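# Place the block on the bench scale's pan

## Task

Set the block down so it rests on the weighing pan of the bench scale, and leave it there once the robot lets go.

## Robot and tools

Robot: two arms, left_arm and right_arm, each ending in a two-finger gripper. The calibrated base positions in the scene frame are left_arm (-0.045, +0.294, 0) m with quat_wxyz (+1.000, 0, 0, -0.014), and right_arm (+0.030, -0.342, 0) m with quat_wxyz (+1.000, 0, 0, +0.012). A camera stand sits on the floor behind the arms. Loose objects may sometimes get a small nudge from outside.

Frames: the scene frame has its origin at table-top height, midway between the nominal bases. +z points up, +x points out over the table, and left_arm is on the +y side. Image left and right do not match the arm names. Every hand pose, velocity, target and wrist-camera pose is reported in that arm's own base frame. Offsets are taken along that arm's base axes, and rotations turn about the Hand target position. On the gripper, the fingers point along its +z axis and open and close along its y axis. end_effector_position is the point between the pads, about 1 cm behind the tips. Printed positions and orientations can be off by a few centimetres, more when the arm reaches far.

Row format: 14 numbers, each in [-1, 1], always for both arms. The order is dx, dy, dz, rx, ry, rz, opening for left_arm, then the same seven for right_arm. dx..rz are an offset, not a pose. They count from the arm's Hand target as it stood when the action or move began. 1.0 equals 0.6 m or 180 degrees. rx, ry, rz form a single rotation vector. If dx, dy, dz together are longer than 1.0, they are scaled down along their line. opening is absolute: +1 is fully open (0.093 m) and -1 is closed. All zeros for an arm re-requests its Hand target. Whatever you send as an opening becomes that gripper's command, so a 0 there means half-open, not "leave it". To keep a gripper unchanged, send its present value again.

execute_actions(actions, cameras): actions is a list of actions. Each action is a table of up to 15 rows, one row per 1/30 s step. A short table repeats its last row until all 15 steps are used. Every row counts from the start pose of that action, so sending the same offset twice moves the arm twice as far. Images come back only if actions is empty or cameras asks for them. cameras takes names, ["all"] or []. An unknown name invalidates the call.

move(target, speed, blend, opening_speed, grip_force, blocking, cameras): target is either one 14-number row or a list of up to 15 rows. Every row is an offset from the same starting Hand targets, not from the previous row. Each gripper travels a straight line and rotates the short way. All arms finish together, taking at least 0.5 s and at most 10 s in total.
- speed: m/s, 0.002 to 2.9, default 0.25. Turning is capped at twice that value in rad/s.
- blend: metres of corner rounding at intermediate rows. 0 means stop at each row.
- opening_speed: rate of change on the -1..+1 scale per second, 0.2 or higher.
- grip_force: newtons per pad, 10 to 50. It persists until changed. Lower forces close slowly: from fully open, about 16 s at 10 and 4 s at 40.
- blocking=false: returns after about 0.5 s while the move keeps running.
A move does not avoid obstacles or the other arm. Faster moves lag, stray and strike harder. Avoid paths that pass near an arm's own base. The "move:" line reports the outcome: done, off_target, moving, held or fault. limits=paced means the commanded pose was clipped; limits=held means steps were withheld. done means within 10 mm and 2 degrees of the target, but that does not rule out contact.

wait(seconds, 0 to 10): lets the scene run while commands are held. stop(): brakes a running move. zoom_image(camera, region [x0,y0,x1,y1] px, max 504x504): the camera is cam_left_wrist or cam_right_wrist. finished_scene(scene): ends the scene irreversibly. Call it only once the block stays on the pan with nothing holding it.

Control behaviour: the commanded orientation is limited to 40 degrees away from the measured one at each step. Friction and gravity can leave the gripper low, short or tilted. Check the result after each move and correct any remaining gap with an offset. Tiny moves may not happen, or may go the wrong way.

Grip readings: grip_measured uses the +1 open / -1 closed scale. Pads meet at about -0.94. An object of width w mm reads about -0.94 + 0.0208*w, and each gripper can read up to 0.02 high. To grip a rigid block at full force, send about 0.24 below its width reading and keep sending it while holding. To release, send well above that reading. A sudden large drop in the command gives a brief hard squeeze. The last entry of each arm's Joint positions is the opening in metres.

Results: each arm's end_effector_position and quat, Hand target, Tool commands, Joint positions, Joint torques and Joint velocities. Joint velocities may read "within noise" or be left out. Torques include the arm's own weight; joints 1-3 wrap at ±28 N m. Joint ranges in rad: waist -2.618..3.054, shoulder 0..3.142, elbow 0..3.142 (straight at 2.901), wrist pitch -1.571..1.571, wrist yaw -1.571..1.571, wrist roll -2.094..2.094.

Cameras: cam_left_wrist and cam_right_wrist, each 896x504, with the calibrations given. These can be slightly off, and images can lag during motion.

Motor heat builds from holding loads, stretched arms and pushing at unreachable poses. At 75 °C a MOTOR HOT warning appears. At 90 °C the arm folds up and stays idle. At 100 °C it collapses.

Avoid: dropping the block or letting it fall off the table; releasing it while it is still moving; slamming into the scale or table; grippers or wrist cameras touching each other or closing on the other arm's fingers; strain on camera cables; pushing hard for long periods.

Each tool is called as name(argument=value, ...), one argument or row to a line, values as JSON.

## Session

execute_actions(
  actions=[],
)

Scene clock: 0.00 s.
left_arm: end_effector_position=(+0.2859, +0.1840, +0.2574) grip_measured=+1.000 end_effector_quat_wxyz=(+0.461, -0.084, +0.837, +0.284) | right_arm: end_effector_position=(+0.3661, +0.1151, +0.2179) grip_measured=+1.000 end_effector_quat_wxyz=(+0.565, -0.084, +0.777, +0.267)
Joint positions: left_arm=[0.507 0.965 0.835 -0.301 -0.132 0.391 0.093] | right_arm=[0.129 1.175 0.594 0.339 -0.41 0.235 0.093]
Joint velocities: within noise
Joint torques (N m): no reading
Motor temperatures (°C): left_arm=[26 33 33 31 30 23 26] | right_arm=[28 35 35 28 26 24 26]
Heat: left arm: 33 °C; right arm: 35 °C.
Hand target: left_arm +0.2873, +0.1848, +0.2689; +0.473, -0.084, +0.828, +0.289 | right_arm +0.3674, +0.1152, +0.2272; +0.574, -0.087, +0.769, +0.267
Tool commands: left_gripper/opening=+1.0 right_gripper/opening=+1.0

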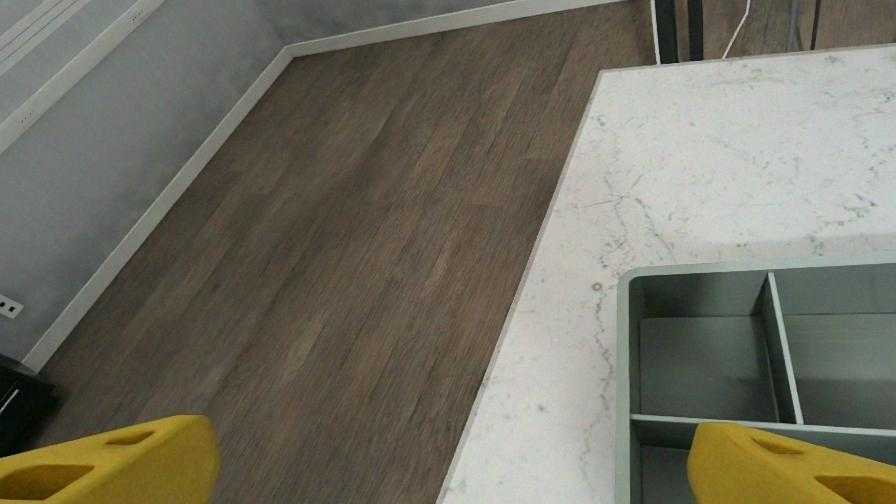

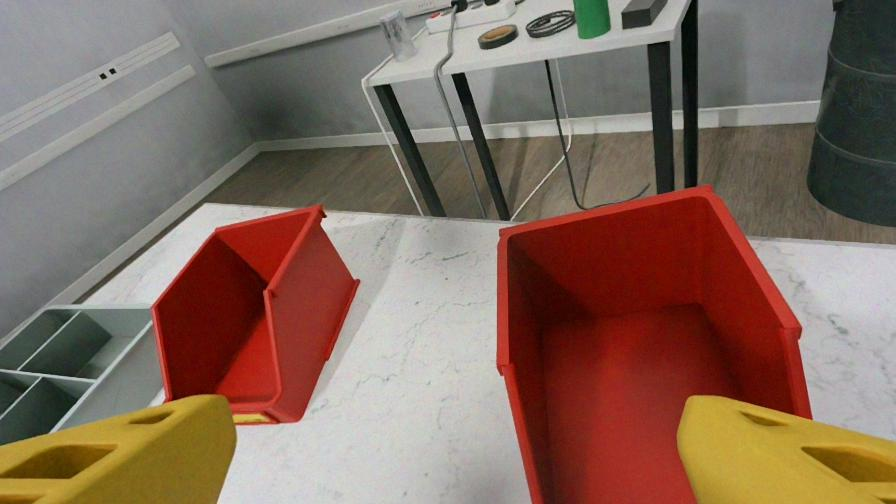

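move(
  target=[-0.05,-0.1,0.15,0,0,-0.33,1,-0.1,-0.25,0.2,0,0,-0.33,1],
  speed=0.4,
  cameras=["all"],
)

Scene clock: 10.60 s.
left_arm: end_effector_position=(+0.2563, +0.1241, +0.3507) grip_measured=+1.000 end_effector_quat_wxyz=(+0.546, +0.332, +0.769, +0.012) | right_arm: end_effector_position=(+0.3070, -0.0344, +0.3317) grip_measured=+1.000 end_effector_quat_wxyz=(+0.621, +0.295, +0.724, -0.061)
Joint positions: left_arm=[1.013 1.356 1.595 -1.439 1.123 1.594 0.093] | right_arm=[0.255 0.894 0.942 -0.347 0.718 0.49 0.093]
Joint torques (N m): left_arm=[0.68 -2.95 9.31 0.85 0.79 0.05] | right_arm=[0.25 -1.02 9.92 1.91 0.19 0.11]
Heat: left arm: 35 °C; right arm: 39 °C.
Hand target: left_arm +0.2574, +0.1248, +0.3589; +0.554, +0.337, +0.761, +0.017 | right_arm +0.3074, -0.0347, +0.3472; +0.631, +0.305, +0.711, -0.053
Off the commanded pose: left_arm 0.008 m, 2 deg | right_arm 0.016 m, 2 deg.
move: off_target (right_arm)
camera_calibration:
cam_left_wrist: T_world_to_cam=[[-0.471059, -0.789729, -0.392977, 0.358496], [-0.518507, 0.608307, -0.600927, 0.308164], [0.71362, -0.0793111, -0.696029, 0.155511], [0, 0, 0, 1]] pos_world=[0.217682, 0.10799, 0.434305]
cam_right_wrist: T_world_to_cam=[[-0.499479, -0.816885, -0.28848, 0.223693], [-0.426345, 0.521657, -0.738988, 0.430669], [0.754156, -0.246117, -0.608831, 0.0498769], [0, 0, 0, 1]] pos_world=[0.257728, -0.0296543, 0.413157]

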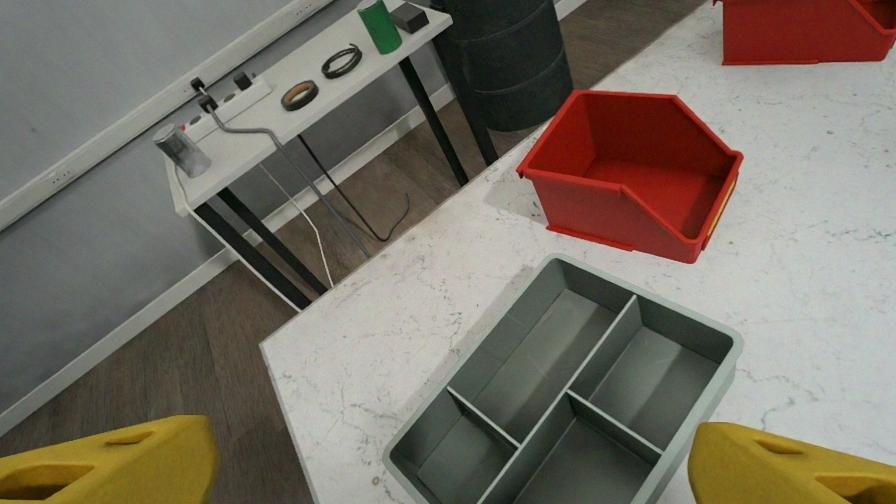

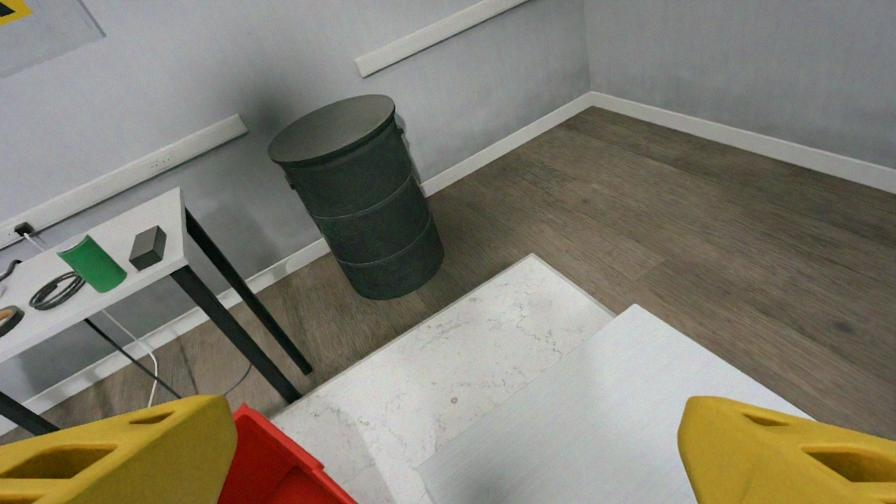

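move(
  target=[0,-0.2,0,0,0.2,0,1,-0.08,-0.1,0.05,0,0.17,0,1],
  speed=0.4,
  cameras=["all"],
)

Scene clock: 17.90 s.
left_arm: end_effector_position=(+0.2618, +0.0052, +0.3499) grip_measured=+1.000 end_effector_quat_wxyz=(+0.344, +0.302, +0.887, -0.064) | right_arm: end_effector_position=(+0.2581, -0.0953, +0.3685) grip_measured=+1.000 end_effector_quat_wxyz=(+0.413, +0.283, +0.855, -0.136)
Joint positions: left_arm=[0.344 1.32 1.831 -1.563 0.517 0.86 0.093] | right_arm=[-0.108 1.147 1.642 -1.238 0.408 0.351 0.093]
Joint torques (N m): left_arm=[-0.23 -4.26 8.21 1.28 0.12 -0.02] | right_arm=[-0.39 -1.28 8.05 1.72 -0.03 -0.12]
Motor temperatures (°C): left_arm=[26 33 36 33 30 23 26] | right_arm=[28 35 42 31 26 24 26]
Heat: left arm: 36 °C; right arm: 42 °C.
Hand target: left_arm +0.2573, +0.0048, +0.3589; +0.292, +0.326, +0.895, -0.088 | right_arm +0.2594, -0.0947, +0.3771; +0.421, +0.281, +0.852, -0.131
Off the commanded pose: left_arm 0.010 m, 7 deg | right_arm 0.009 m, 1 deg.
joint sent to its limit (left arm) — joint 4 (wrist pitch), lower limit. The joint targets are off in orientation, not in position.
move: off_target (left_arm)
camera_calibration:
cam_left_wrist: T_world_to_cam=[[-0.560676, -0.819642, -0.117598, 0.194131], [-0.770772, 0.568509, -0.287589, 0.339454], [0.302575, -0.0706029, -0.950507, 0.338193], [0, 0, 0, 1]] pos_world=[0.268158, -0.00998783, 0.441907]
cam_right_wrist: T_world_to_cam=[[-0.598995, -0.800666, -0.0117832, 0.0854062], [-0.720217, 0.545124, -0.429102, 0.432764], [0.349991, -0.248543, -0.903179, 0.306837], [0, 0, 0, 1]] pos_world=[0.255452, -0.0912658, 0.463835]

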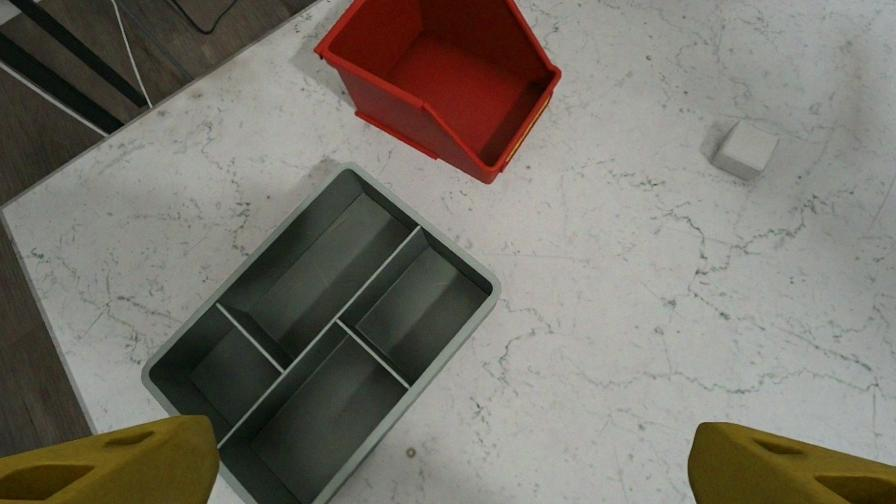

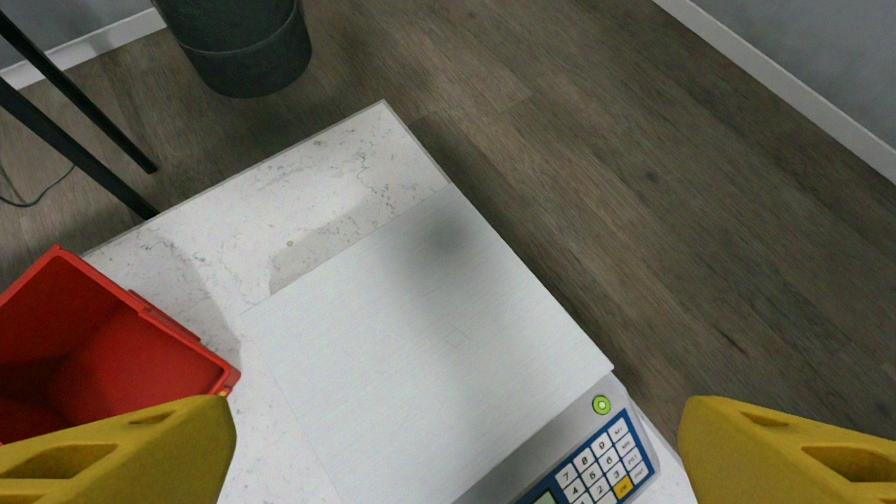

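zoom_image(
  camera="cam_left_wrist",
  region=[680, 90, 820, 210],
)

zoom_image(
  camera="cam_right_wrist",
  region=[220, 150, 700, 504],
)

Scaled by 3.600.

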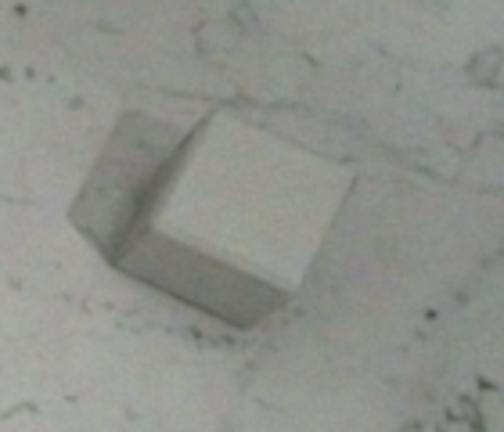

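Scaled by 1.050.

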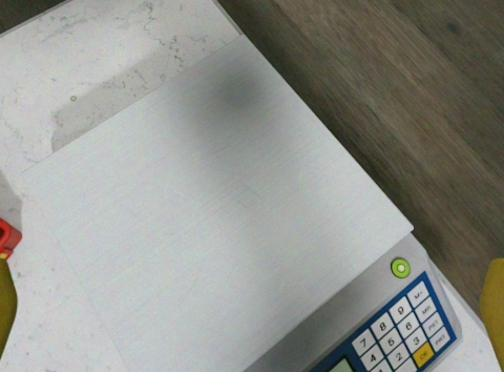

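move(
  target=[0,0,0,0,0,0,1,-0.029,0.6595,-0.362,0.0427,0.2986,0.2825,1],
  speed=0.35,
  cameras=["all"],
)

Scene clock: 57.73 s.
left_arm: end_effector_position=(+0.2618, +0.0053, +0.3499) grip_measured=+1.000 end_effector_quat_wxyz=(+0.344, +0.302, +0.887, -0.063) | right_arm: end_effector_position=(+0.2404, +0.2957, +0.1564) grip_measured=+1.000 end_effector_quat_wxyz=(+0.000, -0.156, +0.988, -0.008)
Joint positions: left_arm=[0.344 1.32 1.831 -1.563 0.517 0.86 0.093] | right_arm=[0.894 2.027 1.98 -1.535 0.012 0.581 0.093]
Joint torques (N m): left_arm=[-0.28 -4.19 8.16 1.28 0.14 -0.03] | right_arm=[-0.01 -8.98 8.46 0.22 -0.13 -0.14]
Heat: left arm: 38 °C; right arm: 45 °C.
Hand target: left_arm +0.2573, +0.0048, +0.3589; +0.292, +0.326, +0.895, -0.088 | right_arm +0.2420, +0.3010, +0.1599; +0.000, -0.160, +0.987, +0.000
Off the commanded pose: left_arm 0.010 m, 7 deg | right_arm 0.007 m, 1 deg.
joint sent to its limit (left arm) — joint 4 (wrist pitch), lower limit. The joint targets are off in orientation, not in position.
move: off_target (left_arm)
camera_calibration:
cam_left_wrist: T_world_to_cam=[[-0.560363, -0.819866, -0.117525, 0.194094], [-0.771082, 0.568211, -0.287348, 0.339371], [0.302366, -0.0703982, -0.950589, 0.338294], [0, 0, 0, 1]] pos_world=[0.268157, -0.00988751, 0.441907]
cam_right_wrist: T_world_to_cam=[[0.298228, -0.954423, 0.0116992, 0.211505], [-0.857041, -0.262363, 0.443449, 0.251045], [-0.420169, -0.142276, -0.896223, 0.371203], [0, 0, 0, 1]] pos_world=[0.308047, 0.320544, 0.218881]

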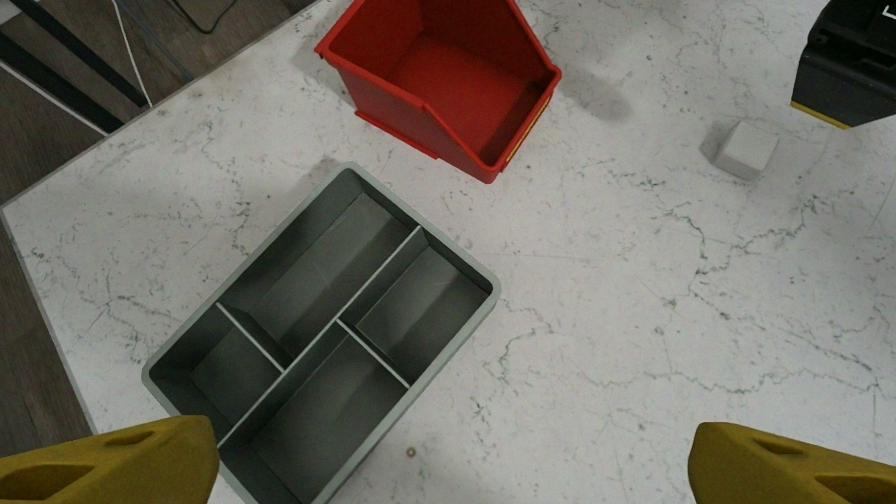

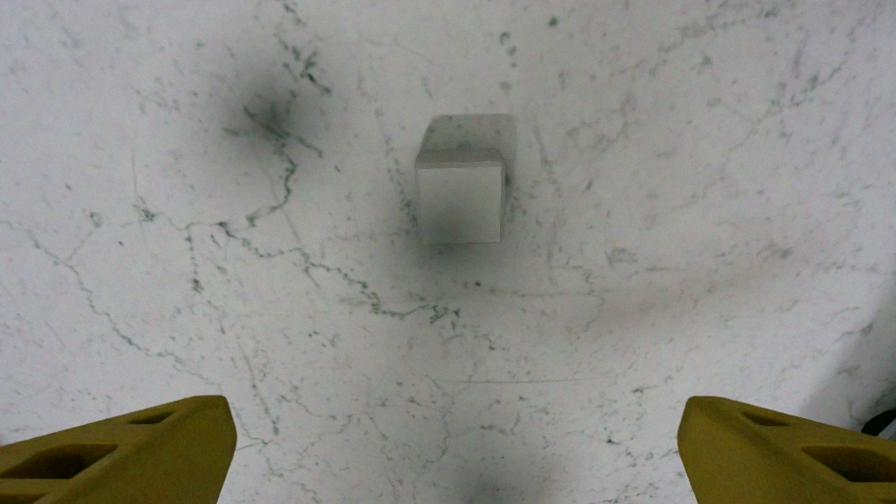

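move(
  target=[
    [0,0,0,0,0,0,1,0.0017,-0.01,-0.23,0,0,0,1],
    [0,0,0,0,0,0,1,0.0017,-0.01,-0.23,0,0,0,-0.5],
    [0,0,0,0,0,0,1,0.0017,-0.01,0.05,0,0,0,-0.5],
    [0,0,0,0,0,0,1,0.1467,-0.7017,0.033,0,0,0,-0.5],
  ],
  speed=[0.15,0.15,0.2,0.3],
  blend=[0,0,0.05,0],
  opening_speed=1.2,
  cameras=["cam_right_wrist"],
)

Scene clock: 75.83 s.
left_arm: end_effector_position=(+0.2618, +0.0053, +0.3499) grip_measured=+1.000 end_effector_quat_wxyz=(+0.344, +0.302, +0.887, -0.063) | right_arm: end_effector_position=(+0.3241, -0.1209, +0.1762) grip_measured=-0.280 end_effector_quat_wxyz=(-0.005, -0.152, +0.988, -0.001)
Joint positions: left_arm=[0.344 1.32 1.831 -1.563 0.517 0.86 0.093] | right_arm=[-0.353 1.885 1.86 -1.554 0.008 -0.658 0.032]
Joint torques (N m): left_arm=[-0.27 -4.21 8.18 1.28 0.14 -0.04] | right_arm=[0.43 -7.79 8.43 0.23 -0.15 -0.14]
Heat: left arm: 39 °C; right arm: 46 °C.
Hand target: left_arm +0.2573, +0.0048, +0.3589; +0.292, +0.326, +0.895, -0.088 | right_arm +0.3300, -0.1201, +0.1797; +0.000, -0.160, +0.987, +0.000
Off the commanded pose: left_arm 0.010 m, 7 deg | right_arm 0.007 m, 1 deg.
joint sent to its limit (left arm) — joint 4 (wrist pitch), lower limit. The joint targets are off in orientation, not in position.
joint sent to its limit (right arm) — joint 4 (wrist pitch), lower limit. The joint targets still meet the commanded pose.
move: off_target (left_arm)
camera_calibration:
cam_right_wrist: T_world_to_cam=[[0.290841, -0.956764, -0.00377163, -0.206488], [-0.853393, -0.261196, 0.451106, 0.202274], [-0.432588, -0.127981, -0.892462, 0.369903], [0, 0, 0, 1]] pos_world=[0.392689, -0.0973865, 0.238098]
Images, in order (width x height): cam_right_wrist 896x504.

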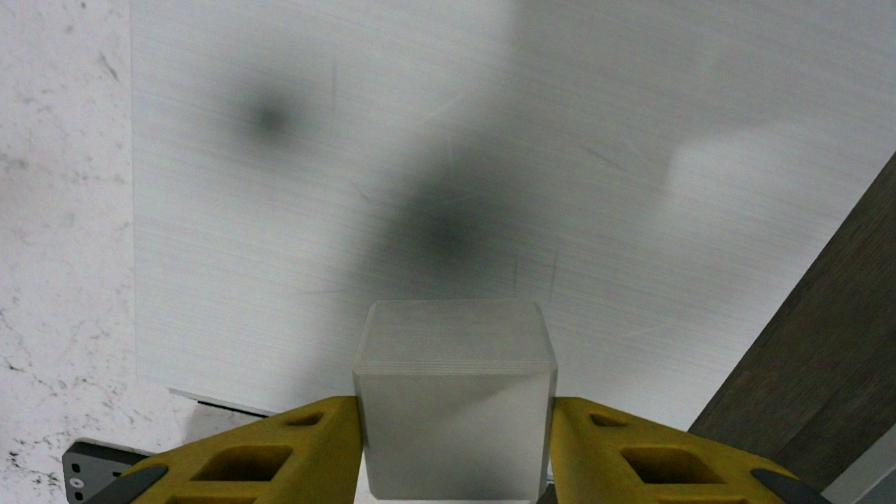

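move(
  target=[
    [0,0,0,0,0,0,1,0.005,0,-0.13,0,0,0,-0.5],
    [0,0,0,0,0,0,1,0.005,0,-0.157,0,0,0,-0.5],
  ],
  speed=[0.15,0.025],
  blend=[0.005,0],
  cameras=["cam_right_wrist"],
)

Scene clock: 83.03 s.
left_arm: end_effector_position=(+0.2618, +0.0053, +0.3499) grip_measured=+1.000 end_effector_quat_wxyz=(+0.344, +0.302, +0.887, -0.063) | right_arm: end_effector_position=(+0.3204, -0.1186, +0.1316) grip_measured=-0.280 end_effector_quat_wxyz=(+0.017, -0.153, +0.988, -0.014)
Joint positions: left_arm=[0.344 1.32 1.831 -1.563 0.517 0.86 0.093] | right_arm=[-0.351 1.797 1.568 -1.3 0.008 -0.659 0.032]
Joint torques (N m): left_arm=[-0.24 -4.27 8.21 1.27 0.14 -0.03] | right_arm=[0.24 -1.85 0.69 1.49 -0.16 -0.13]
Motor temperatures (°C): left_arm=[26 33 39 33 29 23 26] | right_arm=[28 40 46 29 26 24 27]
Heat: left arm: 39 °C; right arm: 46 °C.
Hand target: left_arm +0.2573, +0.0048, +0.3589; +0.292, +0.326, +0.895, -0.088 | right_arm +0.3330, -0.1201, +0.0856; +0.000, -0.160, +0.987, +0.000
Off the commanded pose: left_arm 0.010 m, 7 deg | right_arm 0.048 m, 3 deg.
joint sent to its limit (left arm) — joint 4 (wrist pitch), lower limit. The joint targets are off in orientation, not in position.
move: off_target (left_arm, right_arm)
camera_calibration:
cam_right_wrist: T_world_to_cam=[[0.293531, -0.955571, 0.0269061, -0.208131], [-0.873153, -0.256544, 0.414474, 0.231484], [-0.389156, -0.145154, -0.909663, 0.315197], [0, 0, 0, 1]] pos_world=[0.385874, -0.0937456, 0.196379]
Images, in order (width x height): cam_right_wrist 896x504.

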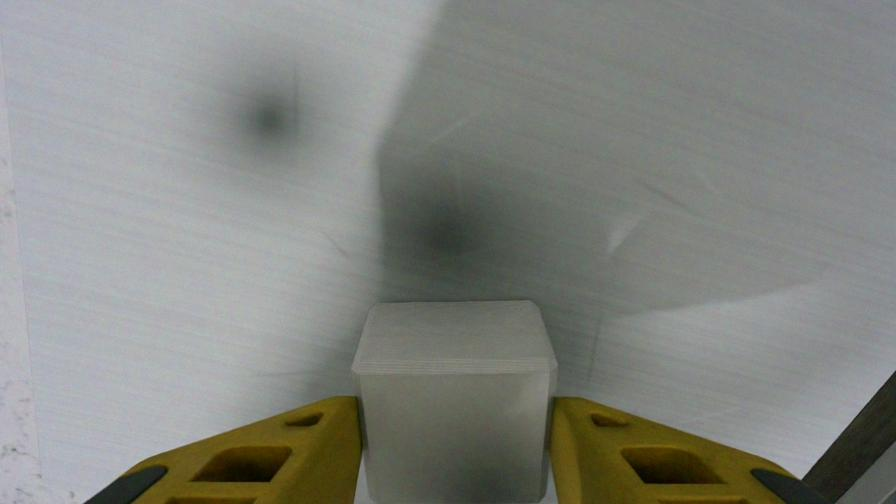

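move(
  target=[0,0,0,0,0,0,1,-0.012,0,0.079,0,0,0,-0.5],
  speed=0.15,
  cameras=["cam_right_wrist"],
)

Scene clock: 90.10 s.
left_arm: end_effector_position=(+0.2618, +0.0053, +0.3499) grip_measured=+1.000 end_effector_quat_wxyz=(+0.344, +0.302, +0.887, -0.063) | right_arm: end_effector_position=(+0.3207, -0.1186, +0.1339) grip_measured=-0.280 end_effector_quat_wxyz=(+0.000, -0.155, +0.988, -0.004)
Joint positions: left_arm=[0.344 1.32 1.831 -1.563 0.517 0.86 0.093] | right_arm=[-0.351 1.834 1.625 -1.357 0.007 -0.663 0.032]
Joint torques (N m): left_arm=[-0.29 -4.16 8.17 1.27 0.15 -0.04] | right_arm=[-0.38 -6.54 8.02 0.26 -0.18 -0.14]
Heat: left arm: 39 °C; right arm: 44 °C.
Hand target: left_arm +0.2573, +0.0048, +0.3589; +0.292, +0.326, +0.895, -0.088 | right_arm +0.3258, -0.1201, +0.1330; +0.000, -0.160, +0.987, +0.000
Off the commanded pose: left_arm 0.010 m, 7 deg | right_arm 0.005 m, 1 deg.
joint sent to its limit (left arm) — joint 4 (wrist pitch), lower limit. The joint targets are off in orientation, not in position.
move: off_target (left_arm)
camera_calibration:
cam_right_wrist: T_world_to_cam=[[0.29744, -0.954733, 0.00375897, -0.206353], [-0.857066, -0.265273, 0.441664, 0.220977], [-0.420674, -0.13459, -0.897173, 0.327046], [0, 0, 0, 1]] pos_world=[0.388349, -0.0943753, 0.196595]
Images, in order (width x height): cam_right_wrist 896x504.

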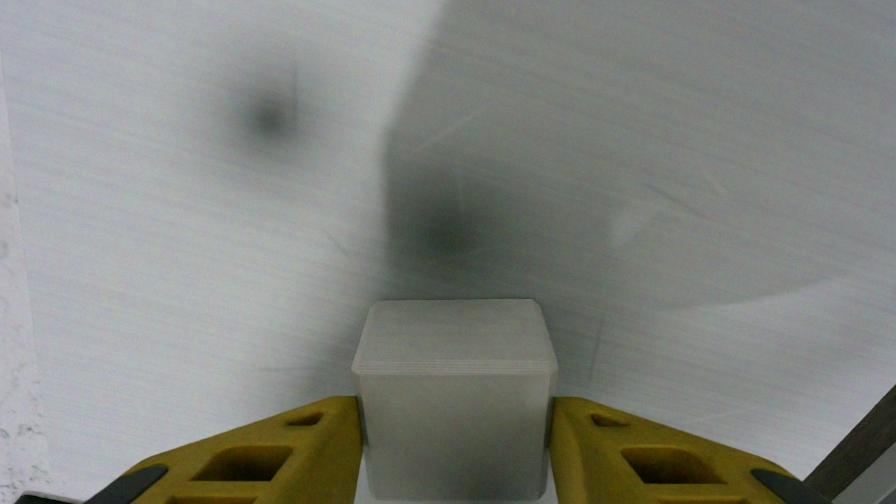

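move(
  target=[
    [0,0,0,0,0,0,1,-0.007,0.001,-0.01,0,0,0,-0.5],
    [0,0,0,0,0,0,1,-0.007,0.001,-0.01,0,0,0,0.4],
    [0,0,0,0,0,0,1,-0.007,0.001,0.15,0,0,0,0.4],
  ],
  speed=[0.05,0.1,0.12],
  opening_speed=0.6,
  cameras=["cam_right_wrist"],
)

Scene clock: 97.60 s.
left_arm: end_effector_position=(+0.2618, +0.0053, +0.3499) grip_measured=+1.000 end_effector_quat_wxyz=(+0.344, +0.302, +0.887, -0.063) | right_arm: end_effector_position=(+0.3217, -0.1190, +0.2023) grip_measured=+0.398 end_effector_quat_wxyz=(+0.031, -0.157, +0.987, -0.021)
Joint positions: left_arm=[0.344 1.32 1.831 -1.563 0.517 0.86 0.093] | right_arm=[-0.351 1.815 1.874 -1.555 0.007 -0.666 0.064]
Joint torques (N m): left_arm=[-0.29 -4.26 8.23 1.28 0.15 -0.05] | right_arm=[-0.47 -11.18 8.03 0.42 -0.17 -0.13]
Heat: left arm: 39 °C; right arm: 44 °C.
Hand target: left_arm +0.2573, +0.0048, +0.3589; +0.292, +0.326, +0.895, -0.088 | right_arm +0.3216, -0.1195, +0.2230; +0.000, -0.160, +0.987, +0.000
Off the commanded pose: left_arm 0.010 m, 7 deg | right_arm 0.021 m, 4 deg.
joint sent to its limit (left arm) — joint 4 (wrist pitch), lower limit. The joint targets are off in orientation, not in position.
joint sent to its limit (right arm) — joint 4 (wrist pitch), lower limit. The joint targets are off in orientation, not in position.
move: off_target (left_arm, right_arm)
camera_calibration:
cam_right_wrist: T_world_to_cam=[[0.299399, -0.952994, 0.0465096, -0.216313], [-0.883483, -0.258494, 0.39069, 0.211151], [-0.360302, -0.158062, -0.919347, 0.371022], [0, 0, 0, 1]] pos_world=[0.384993, -0.0929194, 0.268663]
Images, in order (width x height): cam_right_wrist 896x504.

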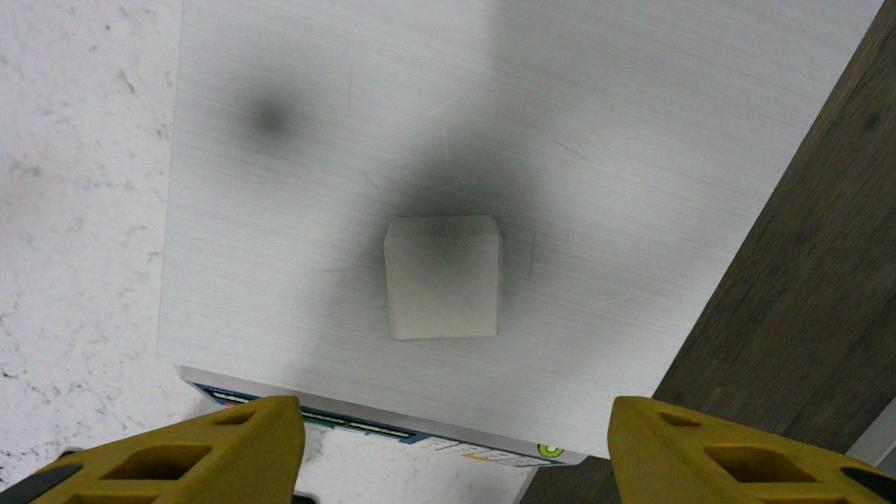

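Block rests on the pan, gripper clear.

finished_scene(
  scene=1,
)

The scene is finished: the task was done.


## Next scene

The same job, from a new start.

execute_actions(
  actions=[],
)

Scene clock: 0.00 s.
left_arm: end_effector_position=(+0.2171, -0.2251, +0.3276) grip_measured=+1.000 end_effector_quat_wxyz=(+0.312, +0.232, +0.848, -0.360) | right_arm: end_effector_position=(+0.2950, +0.0577, +0.4248) grip_measured=+1.000 end_effector_quat_wxyz=(+0.522, -0.072, +0.840, +0.127)
Joint positions: left_arm=[-0.561 1.105 1.34 -0.892 0.462 -0.258 0.093] | right_arm=[0.061 1.117 1.656 -0.988 -0.237 0.04 0.093]
Joint velocities: within noise
Joint torques (N m): no reading
Motor temperatures (°C): left_arm=[25 30 31 28 29 23 26] | right_arm=[27 32 35 25 25 24 26]
Heat: left arm: 31 °C; right arm: 35 °C.
Hand target: left_arm +0.2174, -0.2253, +0.3355; +0.322, +0.234, +0.842, -0.363 | right_arm +0.2939, +0.0577, +0.4314; +0.531, -0.073, +0.835, +0.126
Tool commands: left_gripper/opening=+1.0 right_gripper/opening=+1.0
camera_calibration:
cam_left_wrist: T_world_to_cam=[[-0.605259, -0.6571, 0.449312, -0.161736], [-0.79337, 0.451864, -0.407901, 0.447575], [0.0650038, -0.603356, -0.794818, 0.194978], [0, 0, 0, 1]] pos_world=[0.244526, -0.190878, 0.410208]
cam_right_wrist: T_world_to_cam=[[0.252853, -0.956025, -0.1486, 0.0464906], [-0.77931, -0.110231, -0.616867, 0.535024], [0.57336, 0.271782, -0.772912, 0.231495], [0, 0, 0, 1]] pos_world=[0.272464, 0.0405063, 0.515873]

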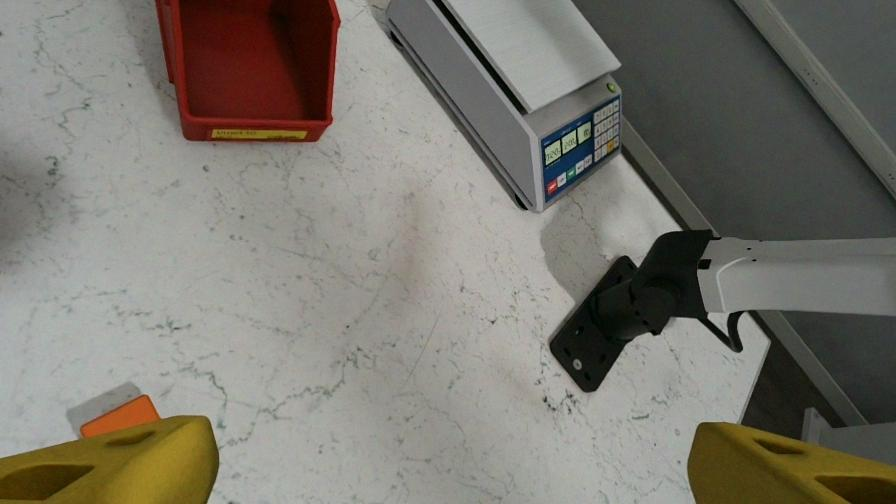

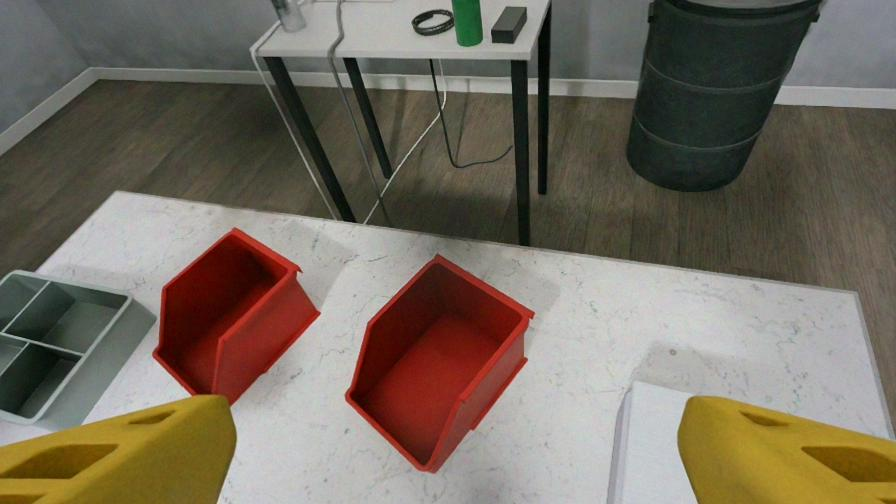

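move(
  target=[0.004,0.542,0.04,0,0,0.28,1,-0.148,0.5205,-0.419,-0.2624,0.2732,0.2505,1],
  speed=0.35,
  cameras=["cam_right_wrist"],
)

Scene clock: 19.07 s.
left_arm: end_effector_position=(+0.2195, +0.1007, +0.3518) grip_measured=+1.000 end_effector_quat_wxyz=(+0.438, -0.154, +0.865, -0.190) | right_arm: end_effector_position=(+0.2048, +0.3650, +0.1744) grip_measured=+1.000 end_effector_quat_wxyz=(+0.041, -0.503, +0.863, +0.016)
Joint positions: left_arm=[1.019 1.193 1.597 -1.525 0.921 0.442 0.093] | right_arm=[1.065 2.118 2.188 -1.554 0.013 0.009 0.093]
Joint torques (N m): left_arm=[0.98 -1.48 8.76 1.09 0.74 0.17] | right_arm=[-0.17 -10.02 8.49 0.43 -0.22 -0.11]
Heat: left arm: 34 °C; right arm: 37 °C.
Hand target: left_arm +0.2198, +0.1000, +0.3594; +0.446, -0.148, +0.862, -0.191 | right_arm +0.2050, +0.3699, +0.1800; +0.000, -0.508, +0.862, +0.001
Off the commanded pose: left_arm 0.008 m, 1 deg | right_arm 0.008 m, 5 deg.
joint sent to its limit (right arm) — joint 4 (wrist pitch), lower limit. The joint targets are off in orientation, not in position.
move: off_target (right_arm)
camera_calibration:
cam_right_wrist: T_world_to_cam=[[0.865377, -0.501074, 0.00684424, 0.00726823], [-0.469294, -0.805551, 0.361733, 0.363862], [-0.175741, -0.316247, -0.932257, 0.401946], [0, 0, 0, 1]] pos_world=[0.235107, 0.423866, 0.243047]
Images, in order (width x height): cam_right_wrist 896x504.

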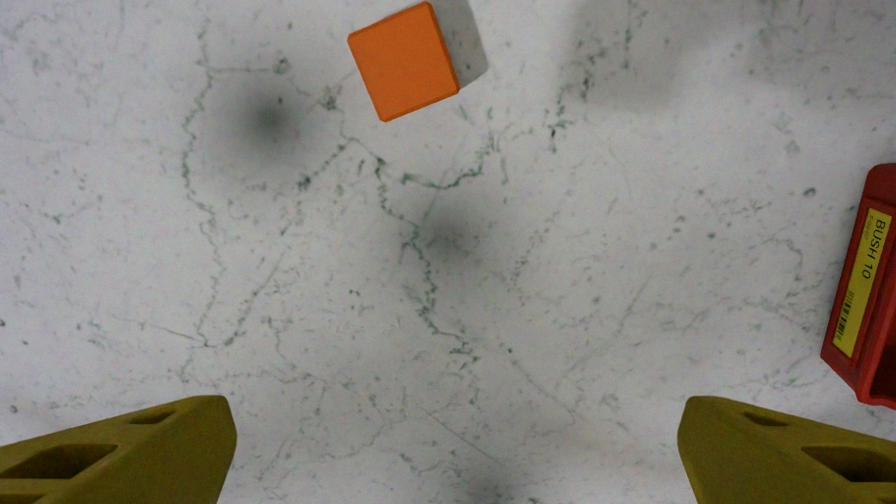

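move(
  target=[
    [0,0,0,0,0,0,1,0.03,0.1185,-0.263,0,0,0.1,1],
    [0,0,0,0,0,0,1,0.03,0.1185,-0.263,0,0,0.1,-0.5],
    [0,0,0,0,0,0,1,0.03,0.1185,0.067,0,0,0.1,-0.5],
    [0,0,0,0,0,0,1,0.225,-0.792,0.017,0,0,-0.4,-0.5],
  ],
  speed=[0.17,0.17,0.22,0.36],
  blend=[0,0,0.05,0],
  opening_speed=1.3,
  cameras=["cam_right_wrist"],
)

Scene clock: 47.70 s.
left_arm: end_effector_position=(+0.2194, +0.1006, +0.3518) grip_measured=+1.000 end_effector_quat_wxyz=(+0.438, -0.154, +0.865, -0.190) | right_arm: end_effector_position=(+0.3313, -0.1070, +0.1848) grip_measured=-0.264 end_effector_quat_wxyz=(+0.006, +0.100, +0.995, -0.007)
Joint positions: left_arm=[1.019 1.193 1.597 -1.526 0.921 0.442 0.093] | right_arm=[-0.307 1.878 1.886 -1.564 0.011 -0.106 0.033]
Joint torques (N m): left_arm=[0.96 -1.59 8.81 1.07 0.7 0.13] | right_arm=[0.4 -7.76 8.55 0.35 -0.24 -0.06]
Motor temperatures (°C): left_arm=[25 30 35 30 30 23 26] | right_arm=[27 40 43 26 25 24 26]
Heat: left arm: 35 °C; right arm: 43 °C.
Hand target: left_arm +0.2198, +0.0999, +0.3594; +0.446, -0.148, +0.862, -0.191 | right_arm +0.3399, -0.1053, +0.1902; +0.000, +0.096, +0.995, +0.001
Off the commanded pose: left_arm 0.008 m, 1 deg | right_arm 0.010 m, 1 deg.
joint sent to its limit (right arm) — joint 4 (wrist pitch), lower limit. The joint targets still meet the commanded pose.
move: done
camera_calibration:
cam_right_wrist: T_world_to_cam=[[-0.209627, -0.977755, 0.00719608, -0.0337436], [-0.883006, 0.192463, 0.428086, 0.270757], [-0.419948, 0.0833839, -0.903709, 0.402967], [0, 0, 0, 1]] pos_world=[0.401232, -0.118705, 0.2485]
Images, in order (width x height): cam_right_wrist 896x504.

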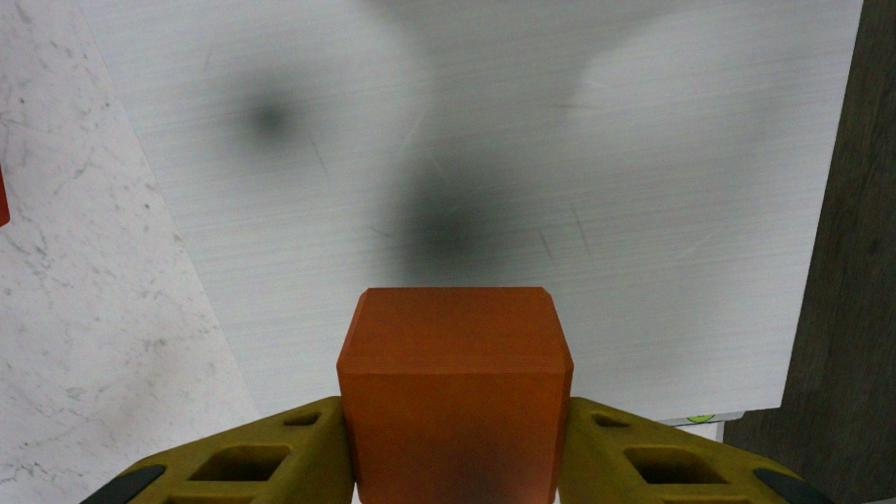

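move(
  target=[
    [0,0,0,0,0,0,1,0.002,0,-0.07,0,0,0,-0.5],
    [0,0,0,0,0,0,1,0.002,0,-0.0987,0,0,0,-0.5],
    [0,0,0,0,0,0,1,0.002,0,-0.0987,0,0,0,0.4],
    [0,0,0,0,0,0,1,0.002,0,0.03,0,0,0,0.4],
  ],
  speed=[0.15,0.03,0.1,0.12],
  blend=[0.005,0,0,0],
  opening_speed=0.7,
  cameras=["cam_right_wrist"],
)

Scene clock: 58.43 s.
left_arm: end_effector_position=(+0.2194, +0.1006, +0.3518) grip_measured=+1.000 end_effector_quat_wxyz=(+0.438, -0.154, +0.865, -0.190) | right_arm: end_effector_position=(+0.3385, -0.1093, +0.1853) grip_measured=+0.398 end_effector_quat_wxyz=(+0.015, +0.101, +0.995, -0.009)
Joint positions: left_arm=[1.019 1.193 1.597 -1.526 0.921 0.442 0.093] | right_arm=[-0.307 1.893 1.909 -1.553 0.011 -0.106 0.064]
Joint torques (N m): left_arm=[0.92 -1.61 8.85 1.07 0.7 0.13] | right_arm=[0.44 -11.92 8.44 0.34 -0.19 -0.05]
Heat: left arm: 35 °C; right arm: 43 °C.
Hand target: left_arm +0.2198, +0.0999, +0.3594; +0.446, -0.148, +0.862, -0.191 | right_arm +0.3410, -0.1053, +0.2081; +0.000, +0.096, +0.995, +0.001
Off the commanded pose: left_arm 0.008 m, 1 deg | right_arm 0.023 m, 2 deg.
joint sent to its limit (right arm) — joint 4 (wrist pitch), lower limit. The joint targets are off in orientation, not in position.
move: off_target (right_arm)
camera_calibration:
cam_right_wrist: T_world_to_cam=[[-0.209755, -0.977713, 0.00894336, -0.0346905], [-0.889853, 0.19468, 0.412628, 0.282713], [-0.405173, 0.0785926, -0.910856, 0.402539], [0, 0, 0, 1]] pos_world=[0.407394, -0.120593, 0.250309]
Images, in order (width x height): cam_right_wrist 896x504.

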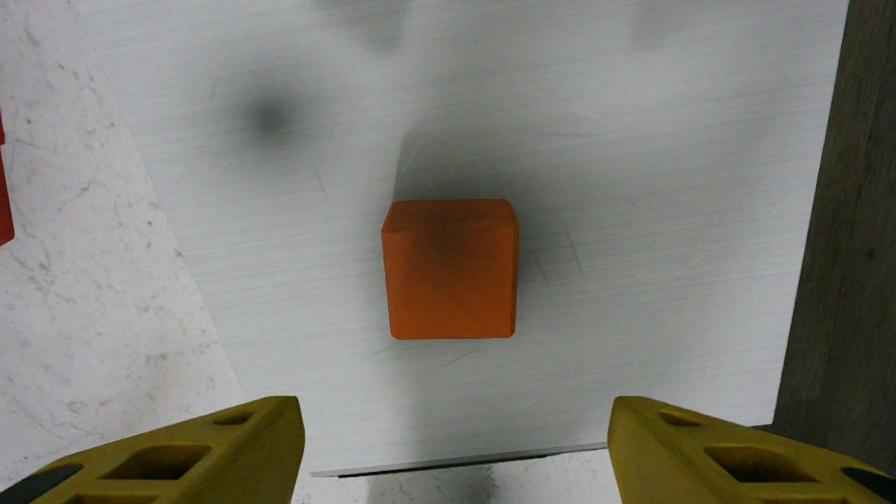

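finished_scene(
  scene=2,
)

The scene is finished: the task was done.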